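# Thread handled steel rod through brass ring parts

## Task

Slide the steel rod that has the dark handle through the small barrels of every brass ring part held in the steel block, pushing until the rod's tip sticks out past the block's far end. Then leave the rod resting inside those barrels, with each ring part still sitting where it belongs.

## Robot and tools

Robot. Two arms are driven: left_arm, which carries a five-finger left hand, and right_arm, which carries a five-finger right hand (the left one is its mirror). Base positions in the scene frame: left_arm about (-0.008, +0.360, 0) m, right_arm about (+0.021, -0.329, +0.001) m, each turned only slightly about z. A post stands on the floor behind the arms. Loose objects may occasionally get a small shove from outside.

Frame. All reported poses and all offsets use the scene frame: origin at table-top height midway between the nominal bases, +z up, +x forward over the table, +y toward left_arm. Image left and right are not the same as these arm names. Reported positions can be a few centimetres off, and an arm resting in free air often sits 1 to 3 cm (sometimes 5 cm) short of, and mostly below, its command. That gap alone does not mean something is touching.

Hand point. Each arm is steered by a point 0.05 m in front of the palm. Its +z runs along the straightened fingers, +y points out of the palm, and +x runs across the palm away from the thumb on the right hand, toward the thumb on the left hand. Straight fingers extend 0.06 to 0.07 m past the point and lie 0.06 m behind it along -y. A bracket on the little-finger side of the wrist sticks out and can strike things.

Row layout (28 numbers, every one in [-1, 1], always for both arms). Numbers 1-6: left_arm dx, dy, dz, rx, ry, rz. Numbers 7-12: the left hand's motors in this order: little, ring, middle, index, thumb_bend, thumb_turn. Number 13: left force_limit. Number 14: left speed. Numbers 15-28 repeat the same pattern for right_arm and its hand. The pose numbers are offsets, not poses. They count from that arm's Hand target as it stood when the action or move began, along scene axes. 1.0 equals 0.6 m of translation, or 180 degrees for the rotation vector (rx, ry, rz together), which turns about the Hand target's position. Six zeros ask an arm for nothing new. Orientation commands are clipped to at most 40 degrees away from the measured orientation at each step.

Hand numbers. For fingers, -1 means straight/open and +1 means curled. For thumb_bend, -1 is straight and +1 is fully bent. For thumb_turn, -1 puts the thumb beside the palm and +1 puts it facing the fingers. force_limit runs linearly from about 0 N (-1) to 10 N (+1), or to 15 N for the two thumb motors. speed rises from nearly zero at -1 to full at +0.48 and stays full up to +1. For a gentle grip, close at -0.94 or slower. With the thumb turned in, the hand can wrap objects about 0.035-0.065 m thick, or a handle down to about 0.025 m. To keep a hand unchanged, resend the eight numbers of its last executed row. If none has been sent yet, send hand_measured plus hand_force_limit and hand_speed. A motor starts only when its target changes by at least 0.002.

Tools.
- execute_actions(actions, cameras): actions is a list of actions. Each action is a table of up to 15 rows, one per 1/30 s step, and a short table repeats its last row. Each row is an offset from the start of its own action, not from the previous row, so sending the same offset again moves further. An empty list returns camera images.
- move(target, speed, blend, blocking, cameras): target is one 28-number row or a list of up to 15 rows. Every row is an offset from the same starting Hand targets. The hand point goes in a straight line, and all paths finish together within 10 s. speed is in m/s, from 0.002 to 4.3, default 0.25, and turns are limited to twice that in rad/s. blend (m) rounds off corners; 0 stops at each target. blocking=false returns after about 0.5 s while the motion continues. Paths ignore obstacles and the other arm. Faster motion strays more and hits harder.
- wait(seconds): lets time pass with no new commands, from 0 to 3600 s.
- stop(): brakes a running move.
- zoom_image(camera, region=[x0,y0,x1,y1]): gives a closer look at the latest image, in pixels, at most 504 by 504.
- show_instructions(): shows the reference pages.
- finished_scene(): ends the scene for good.
Cameras: cam_head_left, cam_head_right, cam_high, cam_left_wrist, cam_right_wrist, each 672x504.

Results. end_effector_position (m) and end_effector_quat_wxyz are given in the scene frame. Hand target is the last commanded pose after clipping, and the next offsets count from it. hand_measured, hand_stopped_by (moving, target, force, stalled, fault) and hand_load_n (N, positive when something pushes the finger open) each list six values in the motor order above. A grip that has slipped shows as the load dropping toward 0. A move adds a 'move:' line whose ending is done, off_target, moving, held or fault, with limits such as paced or held. Joint torques are raw and noisy. Lines for MOTOR HOT or FAULT warn of overheating.

Cautions. Nothing may leave the table or be dropped, even from a few millimetres. Do not let go of a part while it is still moving. Avoid slams, fast contact and hard shoves, especially against fixed or heavy items, and do not overload the fingers. Keep the two hands from pressing on each other, and never close one hand on the other's fingers, since that can end the scene. A blocked arm keeps pushing until you command it back past its current hand point. Holding loads or pushing for a long time heats the motors, and at 100 °C the arm drops. The result must hold by itself after the robot lets go.

Each tool is called after "Call:" as name(argument=value, ...), one argument or row to a line, values as JSON.

Reference images:

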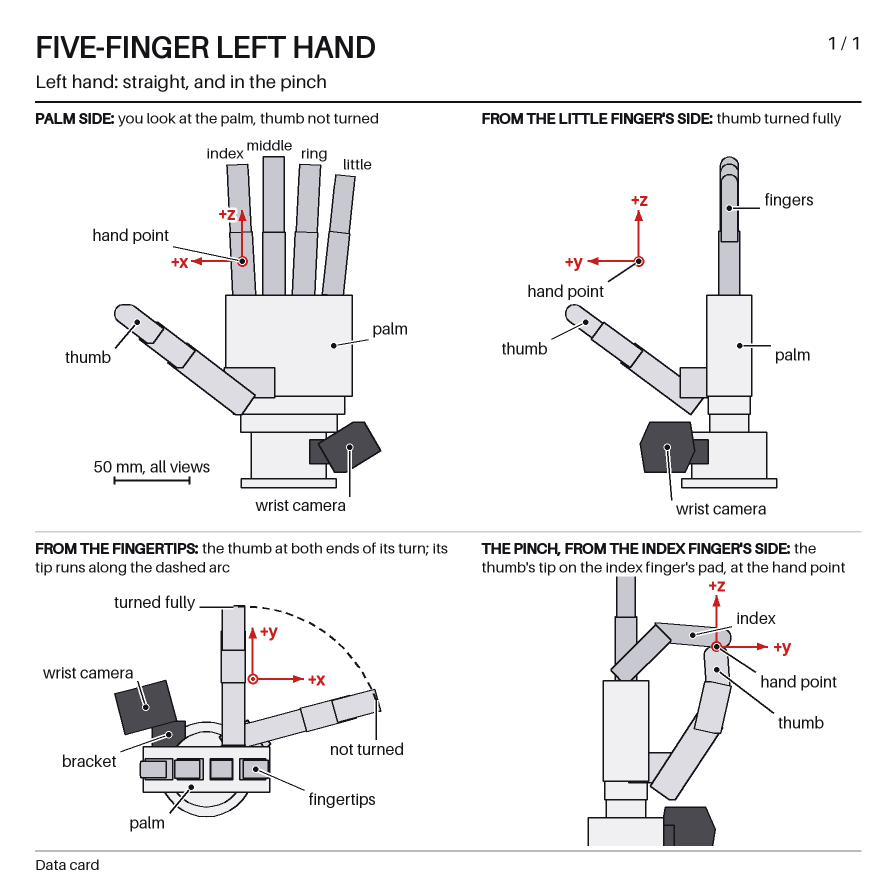

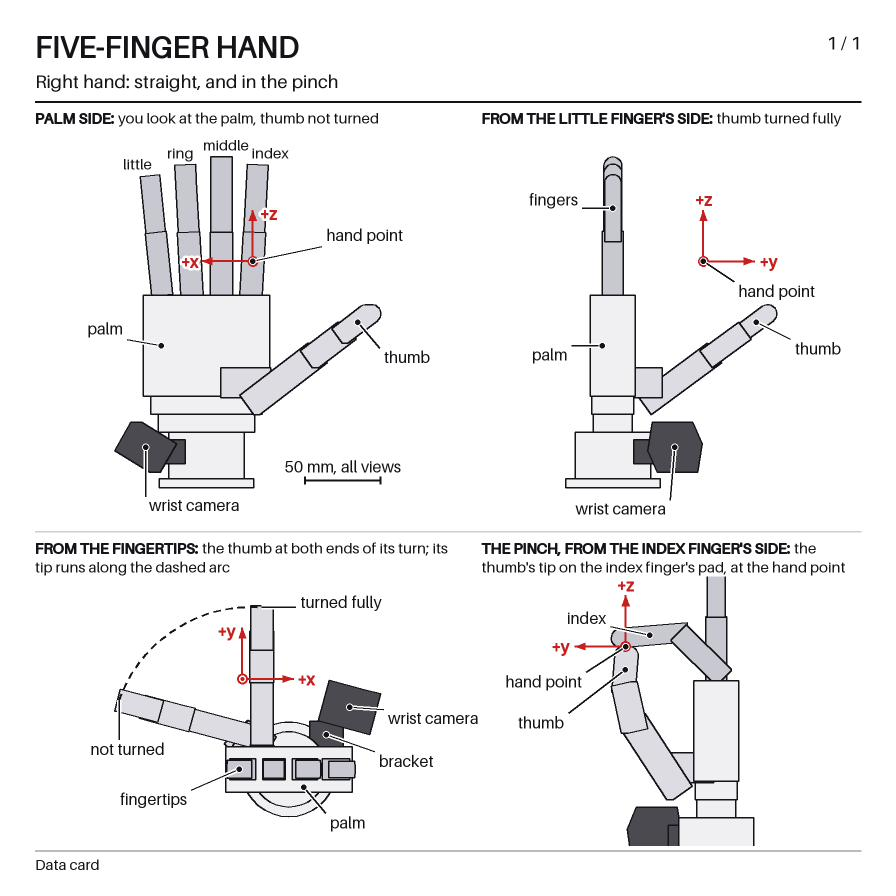

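## Session

Call:
execute_actions(
  actions=[],
)

Scene clock: 0.00 s.
left_arm: end_effector_position=(+0.5407, +0.5853, +0.1733) hand_measured=(-1.000, -1.000, -1.000, -1.000, -1.000, -1.000) hand_load_n=(+0.0, +0.0, +0.0, +0.0, +0.0, +0.0) hand_stopped_by=(target, target, target, target, target, target) hand_force_limit=0.00 hand_speed=-0.80 end_effector_quat_wxyz=(+0.251, -0.042, +0.959, -0.124) | right_arm: end_effector_position=(+0.2336, -0.2440, +0.2507) hand_measured=(-1.000, -1.000, -1.000, -1.000, -1.000, -1.000) hand_load_n=(+0.0, +0.0, +0.0, +0.0, +0.0, +0.0) hand_stopped_by=(target, target, target, target, target, target) hand_force_limit=0.00 hand_speed=-0.80 end_effector_quat_wxyz=(+0.098, +0.939, +0.280, +0.173)
Joint positions: left_arm=[0.397 1.655 1.478 -0.989 0.411 1.819] | right_arm=[0.942 0.846 0.935 -1.481 0.361 -1.276]
Joint velocities: within noise
Joint torques (N m): no reading
Motor temperatures (°C): left_arm=[34 29 24 29 27 27] | right_arm=[28 28 30 24 24 32]
Heat: left arm: hottest waist 34 °C; right arm: hottest wrist roll 32 °C.
Hand target: left_arm +0.5475, +0.5884, +0.1807; +0.259, -0.040, +0.957, -0.121 | right_arm +0.2374, -0.2392, +0.2618; +0.089, +0.939, +0.277, +0.186

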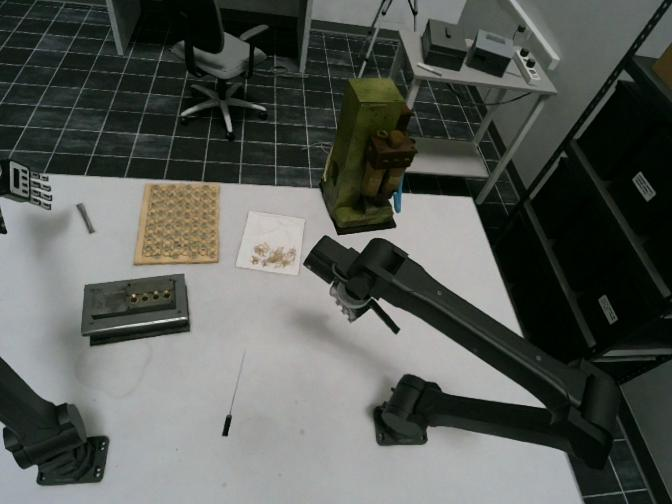

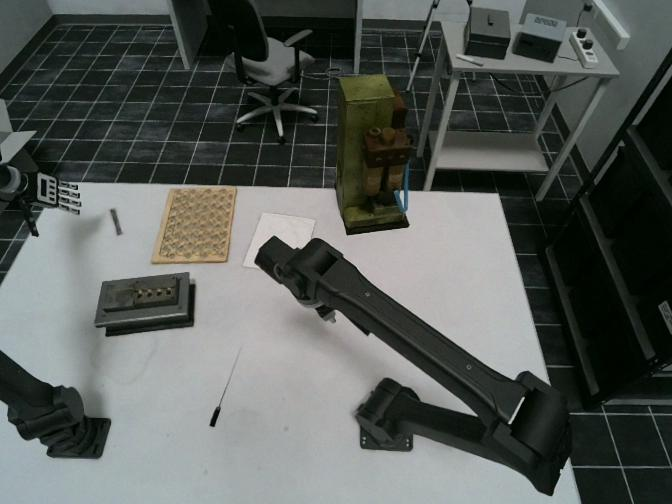

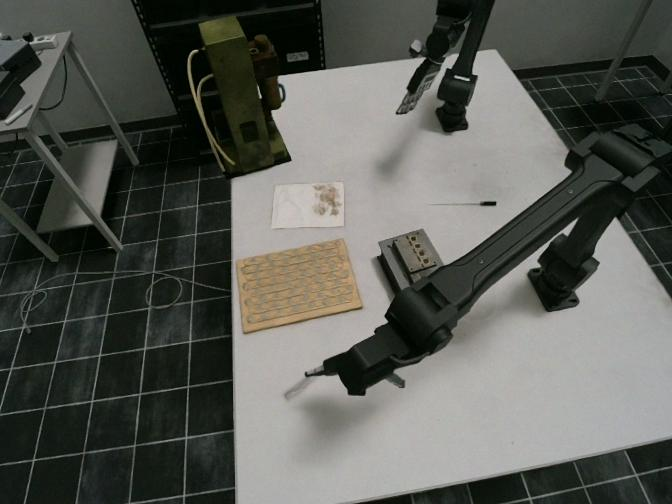

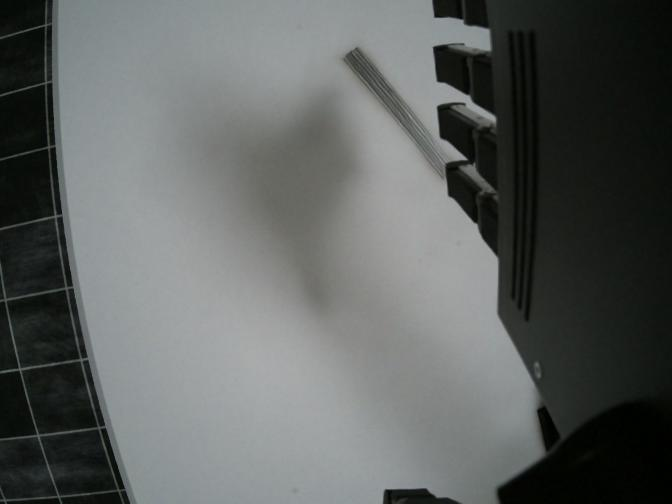

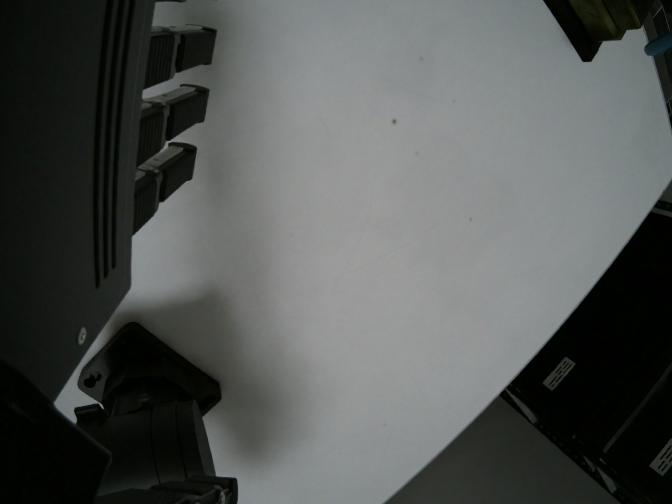

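Call:
zoom_image(
  camera="cam_head_left",
  region=[70, 260, 210, 360],
)

Call:
zoom_image(
  camera="cam_head_left",
  region=[200, 340, 280, 450],
)

Call:
zoom_image(
  camera="cam_high",
  region=[360, 190, 520, 310],
)

Call:
zoom_image(
  camera="cam_head_right",
  region=[90, 260, 210, 350],
)

Scaled by 3.600 from the camera's image (finer frame: 960x720).

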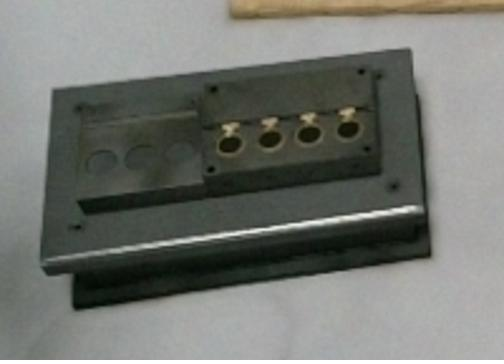

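Scaled by 4.582 from the camera's image (finer frame: 960x720).

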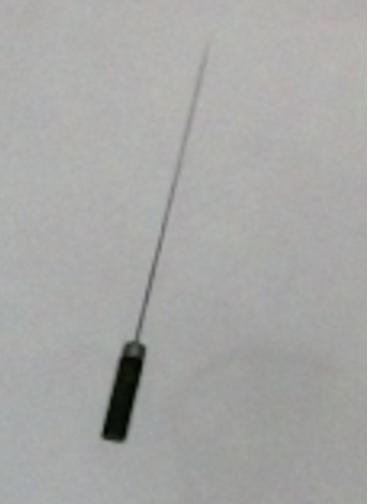

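Scaled by 3.150 from the camera's image (finer frame: 960x720).

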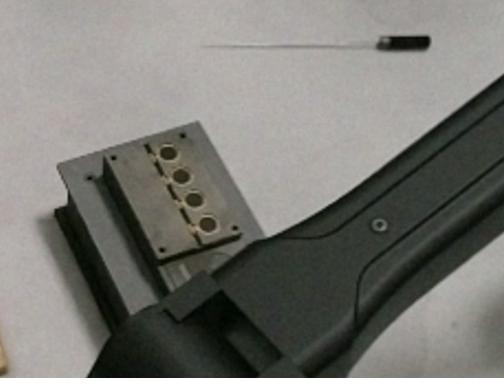

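Scaled by 4.200 from the camera's image (finer frame: 960x720).

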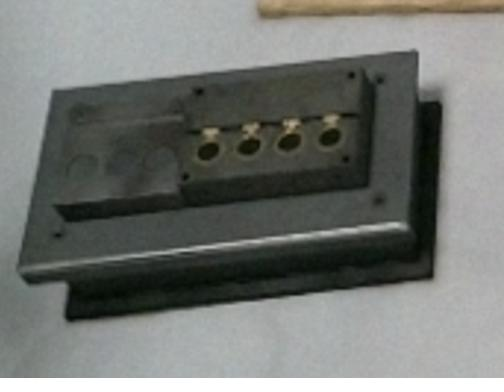

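Call:
move(
  target=[-0.3, -0.53, 0.03, 0, 0, 0, -1, -1, -1, -1, -1, -1, 0, -0.8, 0, 0, 0, 0, 0, 0, -1, -1, -1, -1, -1, -1, 0, -0.8],
  cameras=["all"],
)

Scene clock: 8.90 s.
left_arm: end_effector_position=(+0.3679, +0.2736, +0.1991) hand_measured=(-1.000, -1.000, -1.000, -1.000, -1.000, -1.000) hand_load_n=(+0.0, +0.0, +0.0, +0.0, +0.0, +0.0) hand_stopped_by=(target, target, target, target, target, target) hand_force_limit=0.00 hand_speed=-0.80 end_effector_quat_wxyz=(+0.254, -0.035, +0.959, -0.118) | right_arm: end_effector_position=(+0.2336, -0.2440, +0.2507) hand_measured=(-1.000, -1.000, -1.000, -1.000, -1.000, -1.000) hand_load_n=(+0.0, +0.0, -0.5, +0.0, +0.0, +0.0) hand_stopped_by=(target, target, target, target, target, target) hand_force_limit=0.00 hand_speed=-0.80 end_effector_quat_wxyz=(+0.098, +0.939, +0.280, +0.173)
Joint positions: left_arm=[-0.337 1.08 0.97 -0.894 0.045 1.171] | right_arm=[0.942 0.846 0.935 -1.481 0.361 -1.276]
Joint torques (N m): left_arm=[-0.73 -7.18 10.93 1.58 -0.27 -0.32] | right_arm=[0.85 -3.49 12.08 0.79 0.25 -0.09]
Heat: left arm: hottest waist 33 °C; right arm: hottest elbow 32 °C.
Hand target: left_arm +0.3675, +0.2703, +0.1988; +0.260, -0.040, +0.957, -0.121 | right_arm +0.2374, -0.2392, +0.2618; +0.089, +0.939, +0.277, +0.186
Off the commanded pose: left_arm 0.003 m, 1 deg | right_arm 0.013 m, 2 deg.
move: done
cam_left_wrist: T_world_to_cam=[[-0.16796, -0.96755, 0.18875, 0.28069], [-0.98578, 0.1639, -0.03704, 0.32893], [0.00491, -0.19229, -0.98133, 0.36034]] pos_world=[0.36963, 0.28696, 0.31282]

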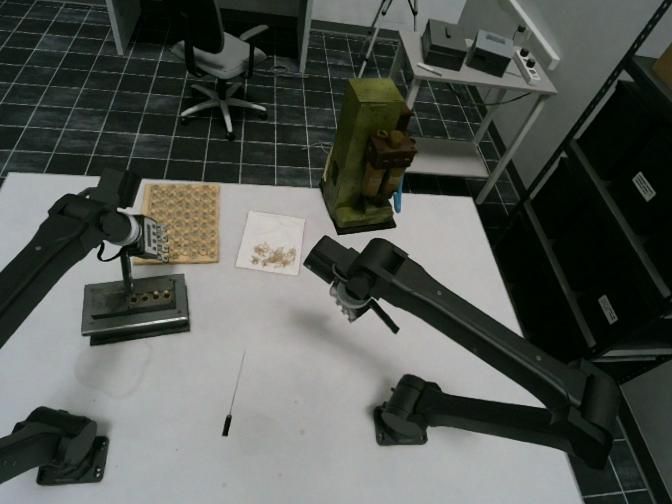

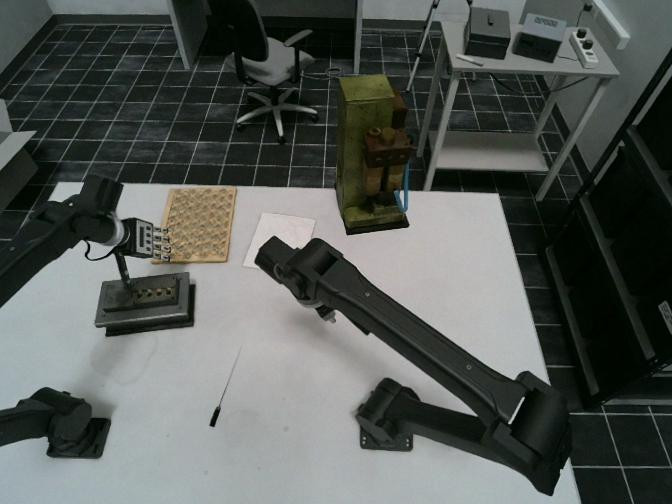

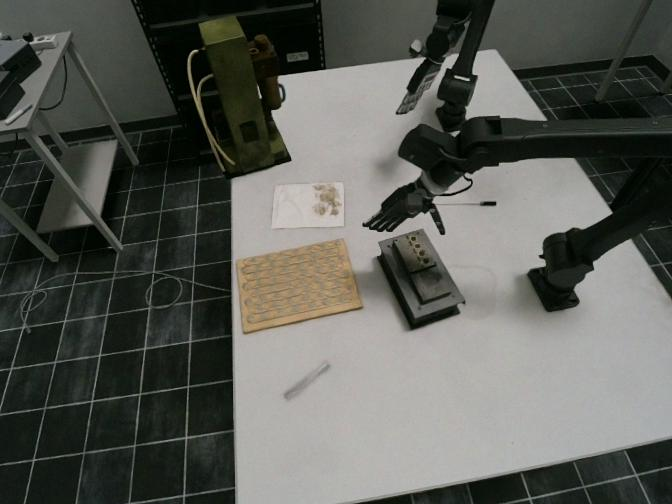

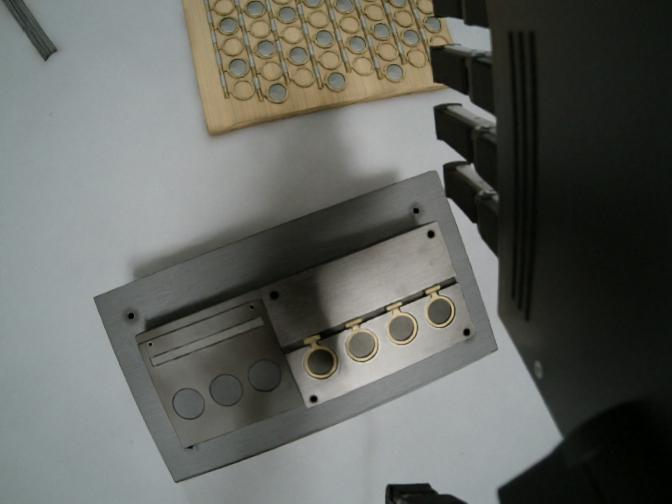

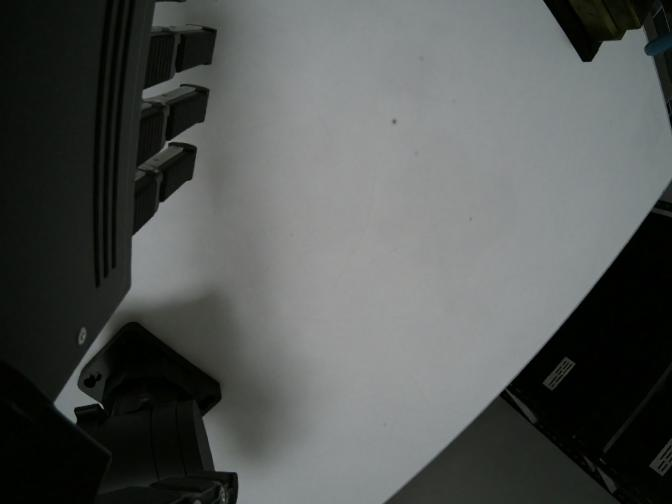

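Excellent view. Zooming in.

Call:
zoom_image(
  camera="cam_left_wrist",
  region=[250, 210, 500, 400],
)

Call:
zoom_image(
  camera="cam_left_wrist",
  region=[80, 160, 500, 475],
)

Call:
zoom_image(
  camera="cam_left_wrist",
  region=[390, 210, 490, 350],
)

Call:
zoom_image(
  camera="cam_left_wrist",
  region=[250, 280, 350, 420],
)

Scaled by 2.016 from the camera's image (finer frame: 960x720).

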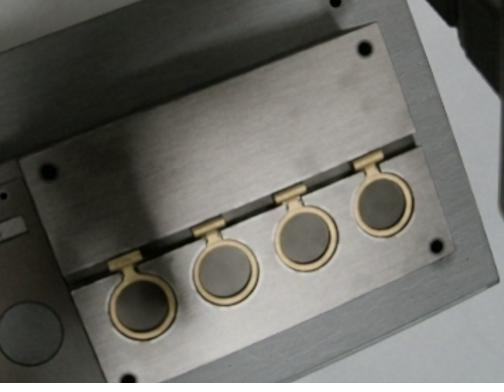

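Scaled by 1.200 from the camera's image (finer frame: 960x720).

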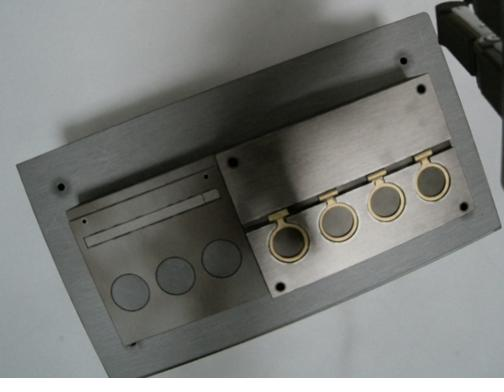

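Scaled by 3.600 from the camera's image (finer frame: 960x720).

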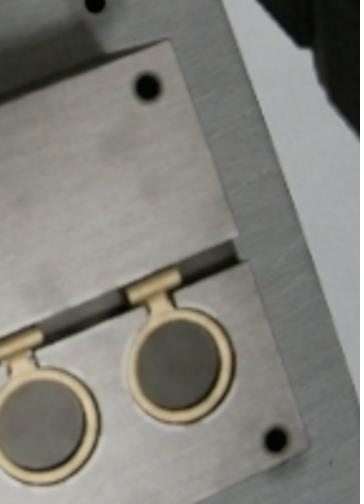

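Scaled by 3.600 from the camera's image (finer frame: 960x720).

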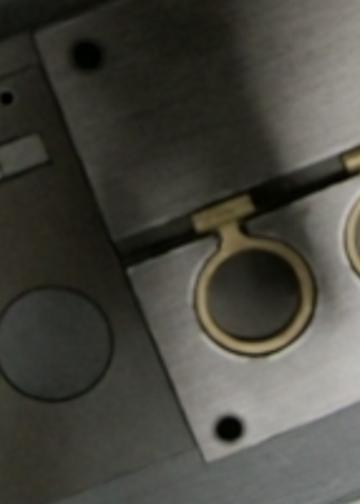

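Call:
move(
  target=[
    [-0.28, -0.25, 0.0, -0.172, 0.074, -0.092, -1, -1, -0.3, -0.3, -0.1, 1, -0.5, 0, 0, 0, 0, 0, 0, 0, -1, -1, -1, -1, -1, -1, 0, -0.8],
    [-0.5, -0.334, -0.1, -0.344, 0.148, -0.183, -1, -1, -0.3, -0.3, -0.1, 1, -0.5, 0, 0, 0, 0, 0, 0, 0, -1, -1, -1, -1, -1, -1, 0, -0.8],
  ],
  blend=0.05,
  speed=0.2,
  cameras=["all"],
)

Scene clock: 23.53 s.
left_arm: end_effector_position=(+0.0696, +0.0712, +0.1406) hand_measured=(-1.000, -1.000, -0.300, -0.300, -0.100, +1.000) hand_load_n=(+0.0, +0.0, +0.0, +0.0, +0.0, +0.0) hand_stopped_by=(target, target, target, target, target, target) hand_force_limit=-0.50 hand_speed=0.00 end_effector_quat_wxyz=(-0.050, +0.070, +0.766, -0.637) | right_arm: end_effector_position=(+0.2336, -0.2440, +0.2507) hand_measured=(-1.000, -1.000, -1.000, -1.000, -1.000, -1.000) hand_load_n=(+0.0, +0.0, +0.0, +0.0, +0.0, +0.0) hand_stopped_by=(target, target, target, target, target, target) hand_force_limit=0.00 hand_speed=-0.80 end_effector_quat_wxyz=(+0.098, +0.939, +0.280, +0.173)
Joint positions: left_arm=[-0.722 0.643 0.238 0.051 1.012 0.317] | right_arm=[0.942 0.846 0.935 -1.481 0.361 -1.276]
Joint torques (N m): left_arm=[-0.73 -0.09 10.59 2.13 0.03 -0.32] | right_arm=[0.91 -3.37 12.08 0.88 0.24 -0.11]
Motor temperatures (°C): left_arm=[33 29 28 29 27 27] | right_arm=[28 28 35 24 24 31]
Heat: left arm: hottest waist 33 °C; right arm: hottest elbow 35 °C.
Hand target: left_arm +0.0676, +0.0699, +0.1389; -0.053, +0.068, +0.765, -0.638 | right_arm +0.2374, -0.2392, +0.2618; +0.089, +0.939, +0.277, +0.186
Off the commanded pose: left_arm 0.003 m, 1 deg | right_arm 0.013 m, 2 deg.
move: done
cam_left_wrist: T_world_to_cam=[[-0.21212, -0.10554, 0.97153, -0.12263], [-0.75106, 0.65366, -0.09297, 0.02252], [-0.62523, -0.7494, -0.21792, 0.24157]] pos_world=[0.14194, 0.15337, 0.17388]

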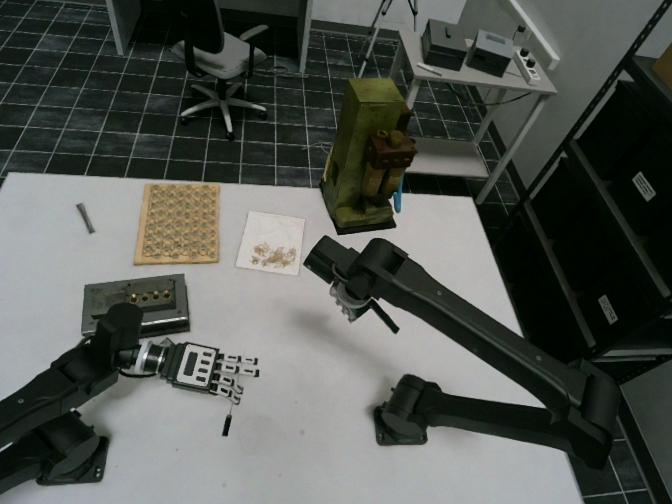

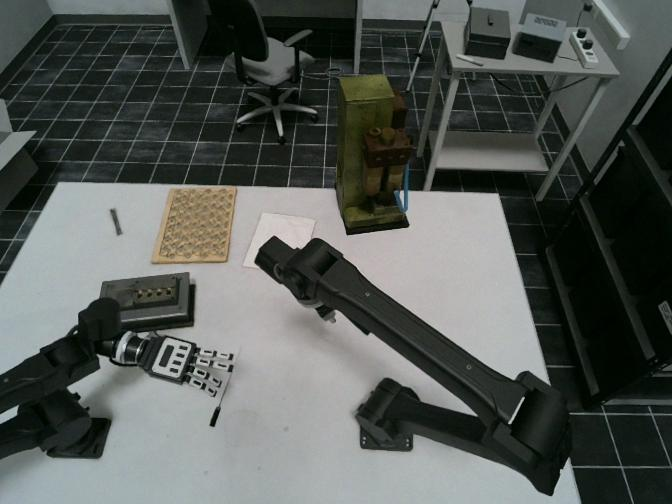

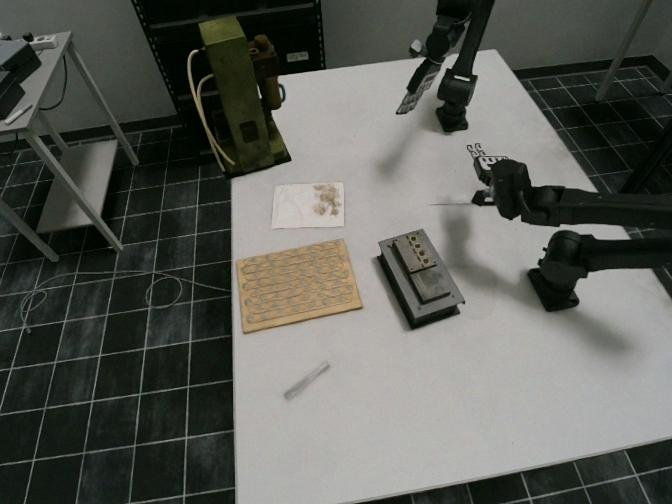

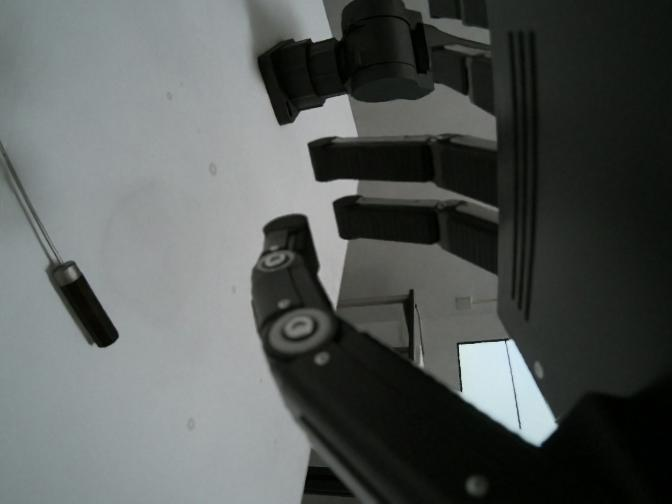

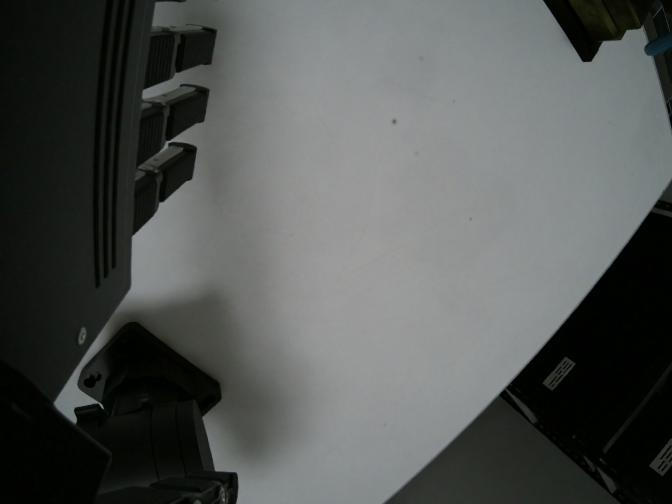

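Call:
zoom_image(
  camera="cam_head_left",
  region=[110, 320, 290, 450],
)

Call:
zoom_image(
  camera="cam_left_wrist",
  region=[0, 120, 200, 370],
)

Call:
zoom_image(
  camera="cam_high",
  region=[420, 130, 560, 240],
)

Scaled by 2.800 from the camera's image (finer frame: 960x720).

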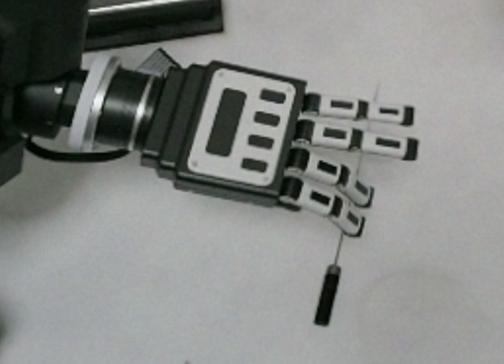

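Scaled by 2.016 from the camera's image (finer frame: 960x720).

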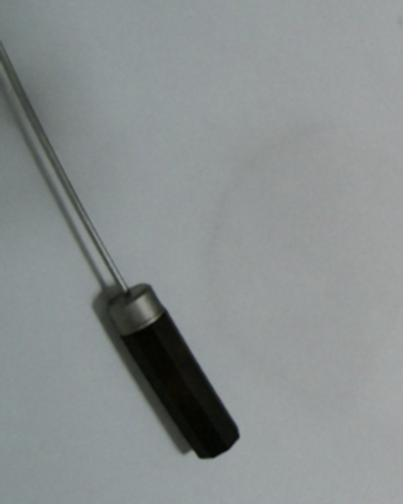

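Scaled by 3.600 from the camera's image (finer frame: 960x720).

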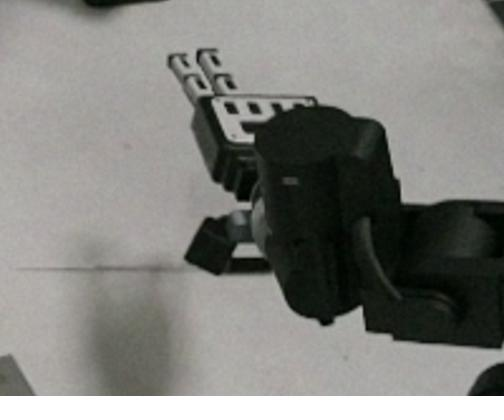

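Call:
move(
  target=[-0.0667, -0.0133, -0.1, 0, 0, 0, -1, -1, -0.3, -0.3, -0.1, 1, -0.5, 0, 0, 0, 0, 0, 0, 0, -1, -1, -1, -1, -1, -1, 0, -0.8],
  speed=0.1,
  cameras=["cam_left_wrist", "cam_head_left", "cam_head_right"],
)

Call:
zoom_image(
  camera="cam_left_wrist",
  region=[0, 80, 350, 400],
)

Scene clock: 26.63 s.
left_arm: end_effector_position=(+0.0304, +0.0622, +0.0801) hand_measured=(-1.000, -1.000, -0.300, -0.300, -0.100, +1.000) hand_load_n=(+0.0, +0.0, +0.0, +0.0, +0.5, +0.0) hand_stopped_by=(target, target, target, target, target, target) hand_force_limit=-0.50 hand_speed=0.00 end_effector_quat_wxyz=(-0.049, +0.071, +0.767, -0.636) | right_arm: end_effector_position=(+0.2336, -0.2440, +0.2507) hand_measured=(-1.000, -1.000, -1.000, -1.000, -1.000, -1.000) hand_load_n=(+0.0, +0.0, +0.0, +0.0, +0.0, +0.0) hand_stopped_by=(target, target, target, target, target, target) hand_force_limit=0.00 hand_speed=-0.80 end_effector_quat_wxyz=(+0.098, +0.939, +0.280, +0.173)
Joint positions: left_arm=[-0.927 0.765 0.064 0.428 0.816 0.217] | right_arm=[0.942 0.846 0.935 -1.481 0.361 -1.276]
Joint torques (N m): left_arm=[-0.62 0.03 9.17 2.25 -0.06 -0.3] | right_arm=[0.91 -3.55 12.1 0.81 0.25 -0.1]
Heat: left arm: hottest waist 33 °C; right arm: hottest elbow 36 °C.
Hand target: left_arm +0.0274, +0.0620, +0.0788; -0.054, +0.068, +0.765, -0.638 | right_arm +0.2374, -0.2392, +0.2618; +0.089, +0.939, +0.277, +0.186
Off the commanded pose: left_arm 0.003 m, 1 deg | right_arm 0.013 m, 2 deg.
move: done
cam_left_wrist: T_world_to_cam=[[-0.21424, -0.10647, 0.97096, -0.07292], [-0.75112, 0.65343, -0.09408, -0.00656], [-0.62444, -0.74946, -0.21996, 0.19728]] pos_world=[0.10264, 0.14437, 0.11357]
Images, in order (width x height): cam_head_left 672x504, cam_head_right 672x504, cam_left_wrist 672x504.

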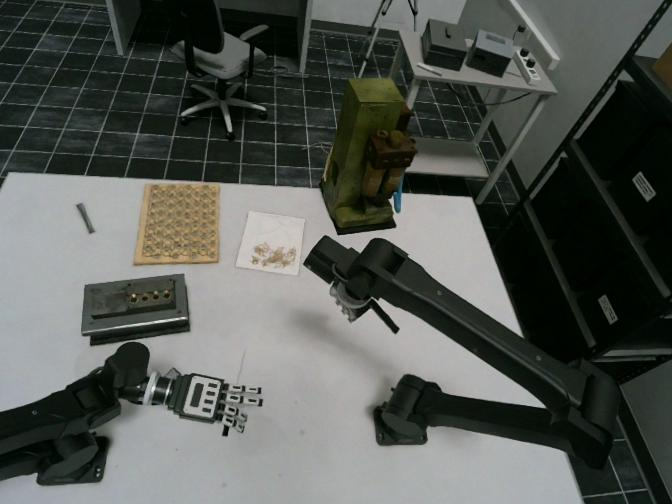

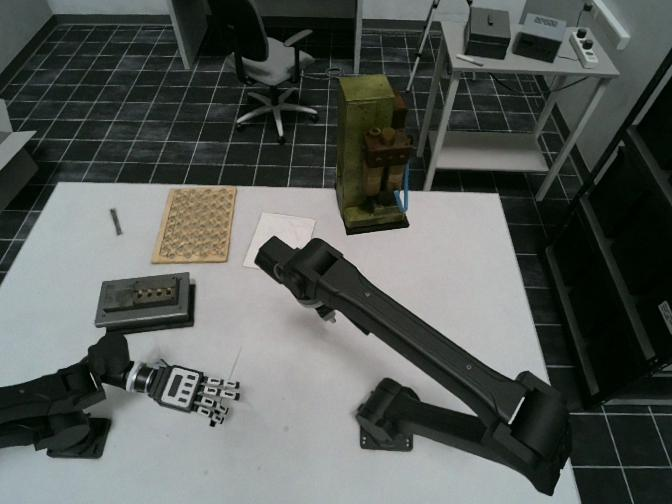

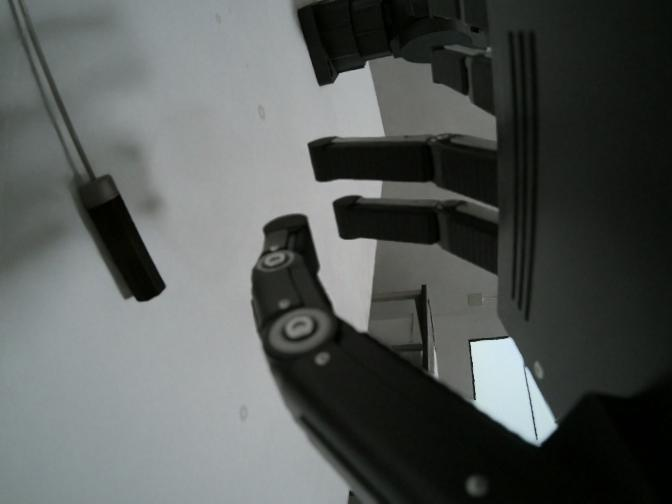

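Scaled by 1.440 from the camera's image (finer frame: 960x720).

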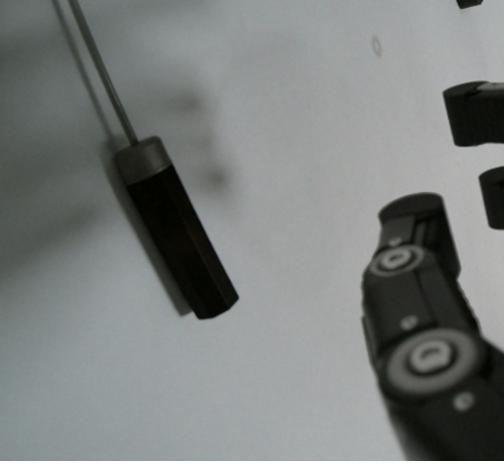

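Call:
move(
  target=[-0.0118, -0.0105, -0.075, 0, 0, 0, -1, -1, -0.3, -0.3, -0.1, 1, -0.5, 0, 0, 0, 0, 0, 0, 0, -1, -1, -1, -1, -1, -1, 0, -0.8],
  speed=0.08,
  cameras=["cam_left_wrist", "cam_head_left"],
)

Call:
zoom_image(
  camera="cam_left_wrist",
  region=[100, 80, 450, 400],
)

Scene clock: 29.30 s.
left_arm: end_effector_position=(+0.0231, +0.0555, +0.0320) hand_measured=(-1.000, -1.000, -0.300, -0.300, -0.100, +1.000) hand_load_n=(+0.0, +0.0, -0.5, +0.0, +0.0, +0.0) hand_stopped_by=(target, target, target, target, target, target) hand_force_limit=-0.50 hand_speed=0.00 end_effector_quat_wxyz=(-0.049, +0.071, +0.772, -0.629) | right_arm: end_effector_position=(+0.2336, -0.2440, +0.2507) hand_measured=(-1.000, -1.000, -1.000, -1.000, -1.000, -1.000) hand_load_n=(+0.0, +0.0, +0.0, +0.0, +0.0, +0.0) hand_stopped_by=(target, target, target, target, target, target) hand_force_limit=0.00 hand_speed=-0.80 end_effector_quat_wxyz=(+0.098, +0.939, +0.280, +0.173)
Joint positions: left_arm=[-0.996 1.231 0.009 0.941 0.747 0.208] | right_arm=[0.942 0.846 0.935 -1.481 0.361 -1.276]
Joint torques (N m): left_arm=[0.09 -3.66 5.49 1.28 0.07 -0.17] | right_arm=[0.85 -3.19 12.14 0.81 0.24 -0.12]
Heat: left arm: hottest waist 33 °C; right arm: hottest elbow 36 °C.
Hand target: left_arm +0.0232, +0.0554, +0.0328; -0.048, +0.072, +0.772, -0.629 (not the last commanded pose) | right_arm +0.2374, -0.2392, +0.2618; +0.089, +0.939, +0.277, +0.186
Off the commanded pose: left_arm 0.003 m, 1 deg | right_arm 0.013 m, 2 deg.
move: held (left_arm; a check stopped the path); limits=held
pose unreachable (left arm): on one or more control steps of this call, first in action 0 (counted from 0), this arm could not follow its commanded pose, so it was not sent that pose on those steps. It may still have moved: this result reports where it is.
cause: moving toward the commanded pose would bring two parts of the arm too close to each other (joints 2 (shoulder) and 3 (elbow) lie between them).
cam_left_wrist: T_world_to_cam=[[-0.21711, -0.12416, 0.96822, -0.02733], [-0.7504, 0.65559, -0.0842, -0.01261], [-0.6243, -0.74484, -0.23551, 0.17739]] pos_world=[0.09534, 0.137, 0.06718]
Images, in order (width x height): cam_head_left 672x504, cam_left_wrist 672x504.

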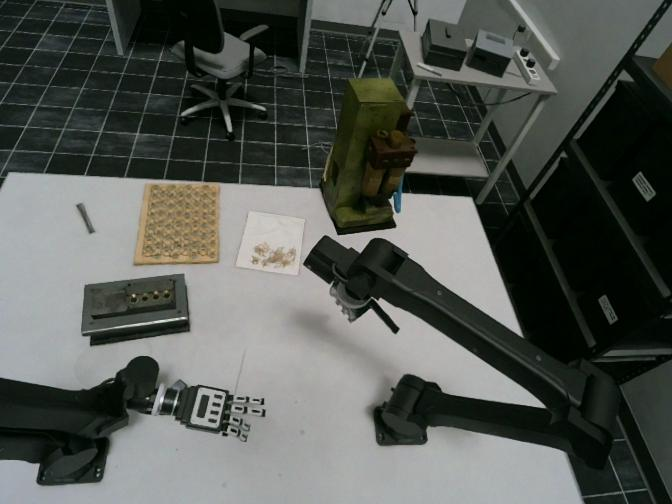

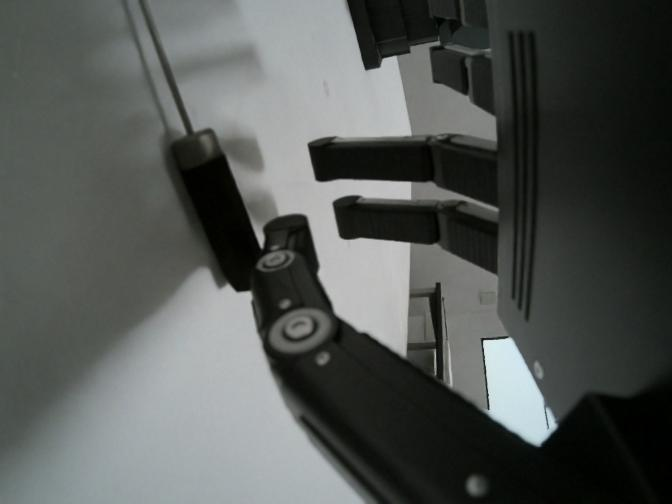

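Scaled by 1.440 from the camera's image (finer frame: 960x720).

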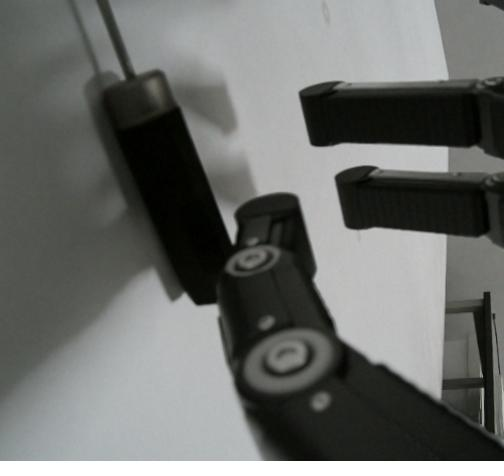

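Call:
move(
  target=[0.0857, -0.0098, 0.0287, 0, 0, 0, -1, -1, -0.3, -0.3, -0.1, 1, -0.5, 0, 0, 0, 0, 0, 0, 0, -1, -1, -1, -1, -1, -1, 0, -0.8],
  speed=0.08,
  cameras=["cam_left_wrist", "cam_head_left"],
)

Call:
zoom_image(
  camera="cam_left_wrist",
  region=[100, 80, 450, 400],
)

Scene clock: 34.70 s.
left_arm: end_effector_position=(+0.0624, +0.0587, +0.0402) hand_measured=(-1.000, -1.000, -0.300, -0.300, -0.100, +1.000) hand_load_n=(+0.0, +0.0, +0.0, +0.0, +0.0, +0.0) hand_stopped_by=(target, target, target, target, target, target) hand_force_limit=-0.50 hand_speed=0.00 end_effector_quat_wxyz=(-0.062, +0.061, +0.778, -0.622) | right_arm: end_effector_position=(+0.2336, -0.2440, +0.2507) hand_measured=(-1.000, -1.000, -1.000, -1.000, -1.000, -1.000) hand_load_n=(-0.5, +0.0, +0.0, +0.0, +0.0, +0.0) hand_stopped_by=(target, target, target, target, target, target) hand_force_limit=0.00 hand_speed=-0.80 end_effector_quat_wxyz=(+0.098, +0.939, +0.280, +0.173)
Joint positions: left_arm=[-0.805 1.191 0.094 0.723 0.932 0.284] | right_arm=[0.942 0.846 0.935 -1.481 0.361 -1.276]
Joint torques (N m): left_arm=[0.67 -4.07 9.33 0.81 0.34 -0.04] | right_arm=[0.91 -3.43 12.05 0.83 0.23 -0.11]
Heat: left arm: hottest waist 33 °C; right arm: hottest elbow 37 °C.
Hand target: left_arm +0.0746, +0.0496, +0.0499; -0.048, +0.072, +0.772, -0.629 | right_arm +0.2374, -0.2392, +0.2618; +0.089, +0.939, +0.277, +0.186
Off the commanded pose: left_arm 0.018 m, 2 deg | right_arm 0.013 m, 2 deg.
move: off_target (left_arm)
cam_left_wrist: T_world_to_cam=[[-0.18591, -0.14419, 0.97193, -0.02728], [-0.75264, 0.65679, -0.04653, 0.01397], [-0.63164, -0.74016, -0.23062, 0.20622]] pos_world=[0.1357, 0.13953, 0.07472]
Images, in order (width x height): cam_head_left 672x504, cam_left_wrist 672x504.

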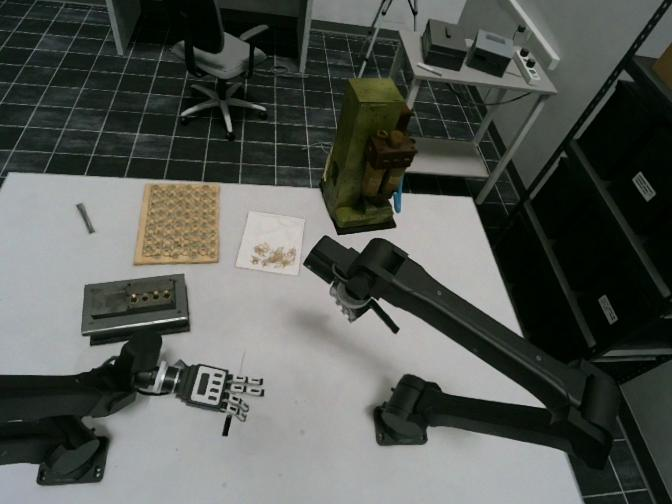

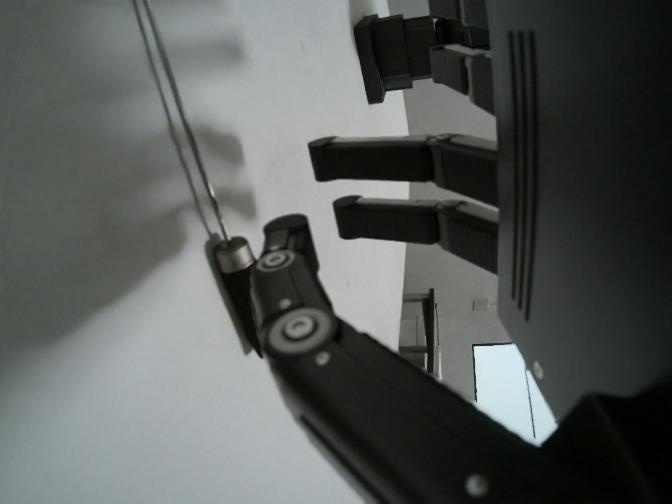

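Scaled by 1.440 from the camera's image (finer frame: 960x720).

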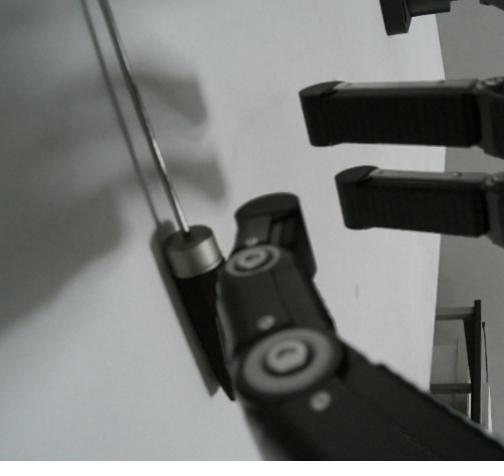

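Call:
move(
  target=[0.009, -0.021, -0.02, 0, 0, 0, -1, -1, -0.3, -0.3, -0.1, 1, -0.5, 0, 0, 0, 0, 0, 0, 0, -1, -1, -1, -1, -1, -1, 0, -0.8],
  speed=0.06,
  cameras=["cam_left_wrist"],
)

Call:
zoom_image(
  camera="cam_left_wrist",
  region=[100, 80, 450, 400],
)

Scene clock: 36.43 s.
left_arm: end_effector_position=(+0.0713, +0.0490, +0.0306) hand_measured=(-1.000, -1.000, -0.300, -0.300, -0.100, +1.000) hand_load_n=(+0.0, +0.0, +0.0, +0.0, +0.0, +0.0) hand_stopped_by=(target, target, target, target, target, target) hand_force_limit=-0.50 hand_speed=0.00 end_effector_quat_wxyz=(-0.059, +0.059, +0.780, -0.620) | right_arm: end_effector_position=(+0.2336, -0.2440, +0.2507) hand_measured=(-1.000, -1.000, -1.000, -1.000, -1.000, -1.000) hand_load_n=(+0.0, +0.0, +0.0, +0.0, +0.0, +0.0) hand_stopped_by=(target, target, target, target, target, target) hand_force_limit=0.00 hand_speed=-0.80 end_effector_quat_wxyz=(+0.098, +0.939, +0.280, +0.173)
Joint positions: left_arm=[-0.813 1.308 0.119 0.812 0.916 0.284] | right_arm=[0.942 0.846 0.935 -1.481 0.361 -1.276]
Joint torques (N m): left_arm=[-0.62 -3.43 8.14 2.14 0.02 -0.13] | right_arm=[0.91 -3.37 12.05 0.85 0.24 -0.11]
Heat: left arm: hottest waist 33 °C; right arm: hottest elbow 37 °C.
Hand target: left_arm +0.0801, +0.0370, +0.0380; -0.048, +0.071, +0.772, -0.629 | right_arm +0.2374, -0.2392, +0.2618; +0.089, +0.939, +0.277, +0.186
Off the commanded pose: left_arm 0.017 m, 2 deg | right_arm 0.013 m, 2 deg.
move: off_target (left_arm)
cam_left_wrist: T_world_to_cam=[[-0.1871, -0.15119, 0.97064, -0.01725], [-0.75647, 0.65253, -0.04418, 0.027], [-0.62669, -0.74252, -0.23646, 0.2025]] pos_world=[0.1441, 0.13013, 0.06582]

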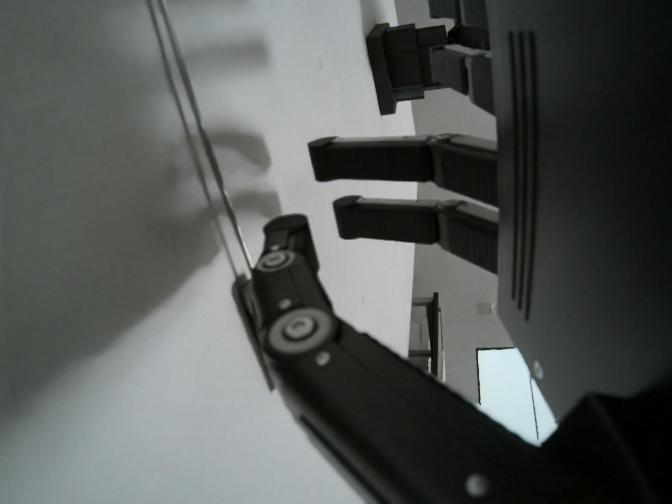

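Scaled by 1.440 from the camera's image (finer frame: 960x720).

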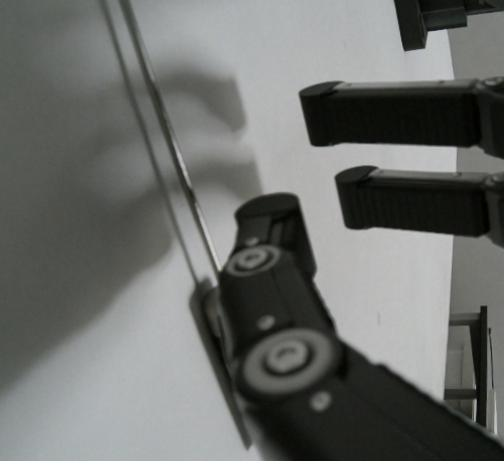

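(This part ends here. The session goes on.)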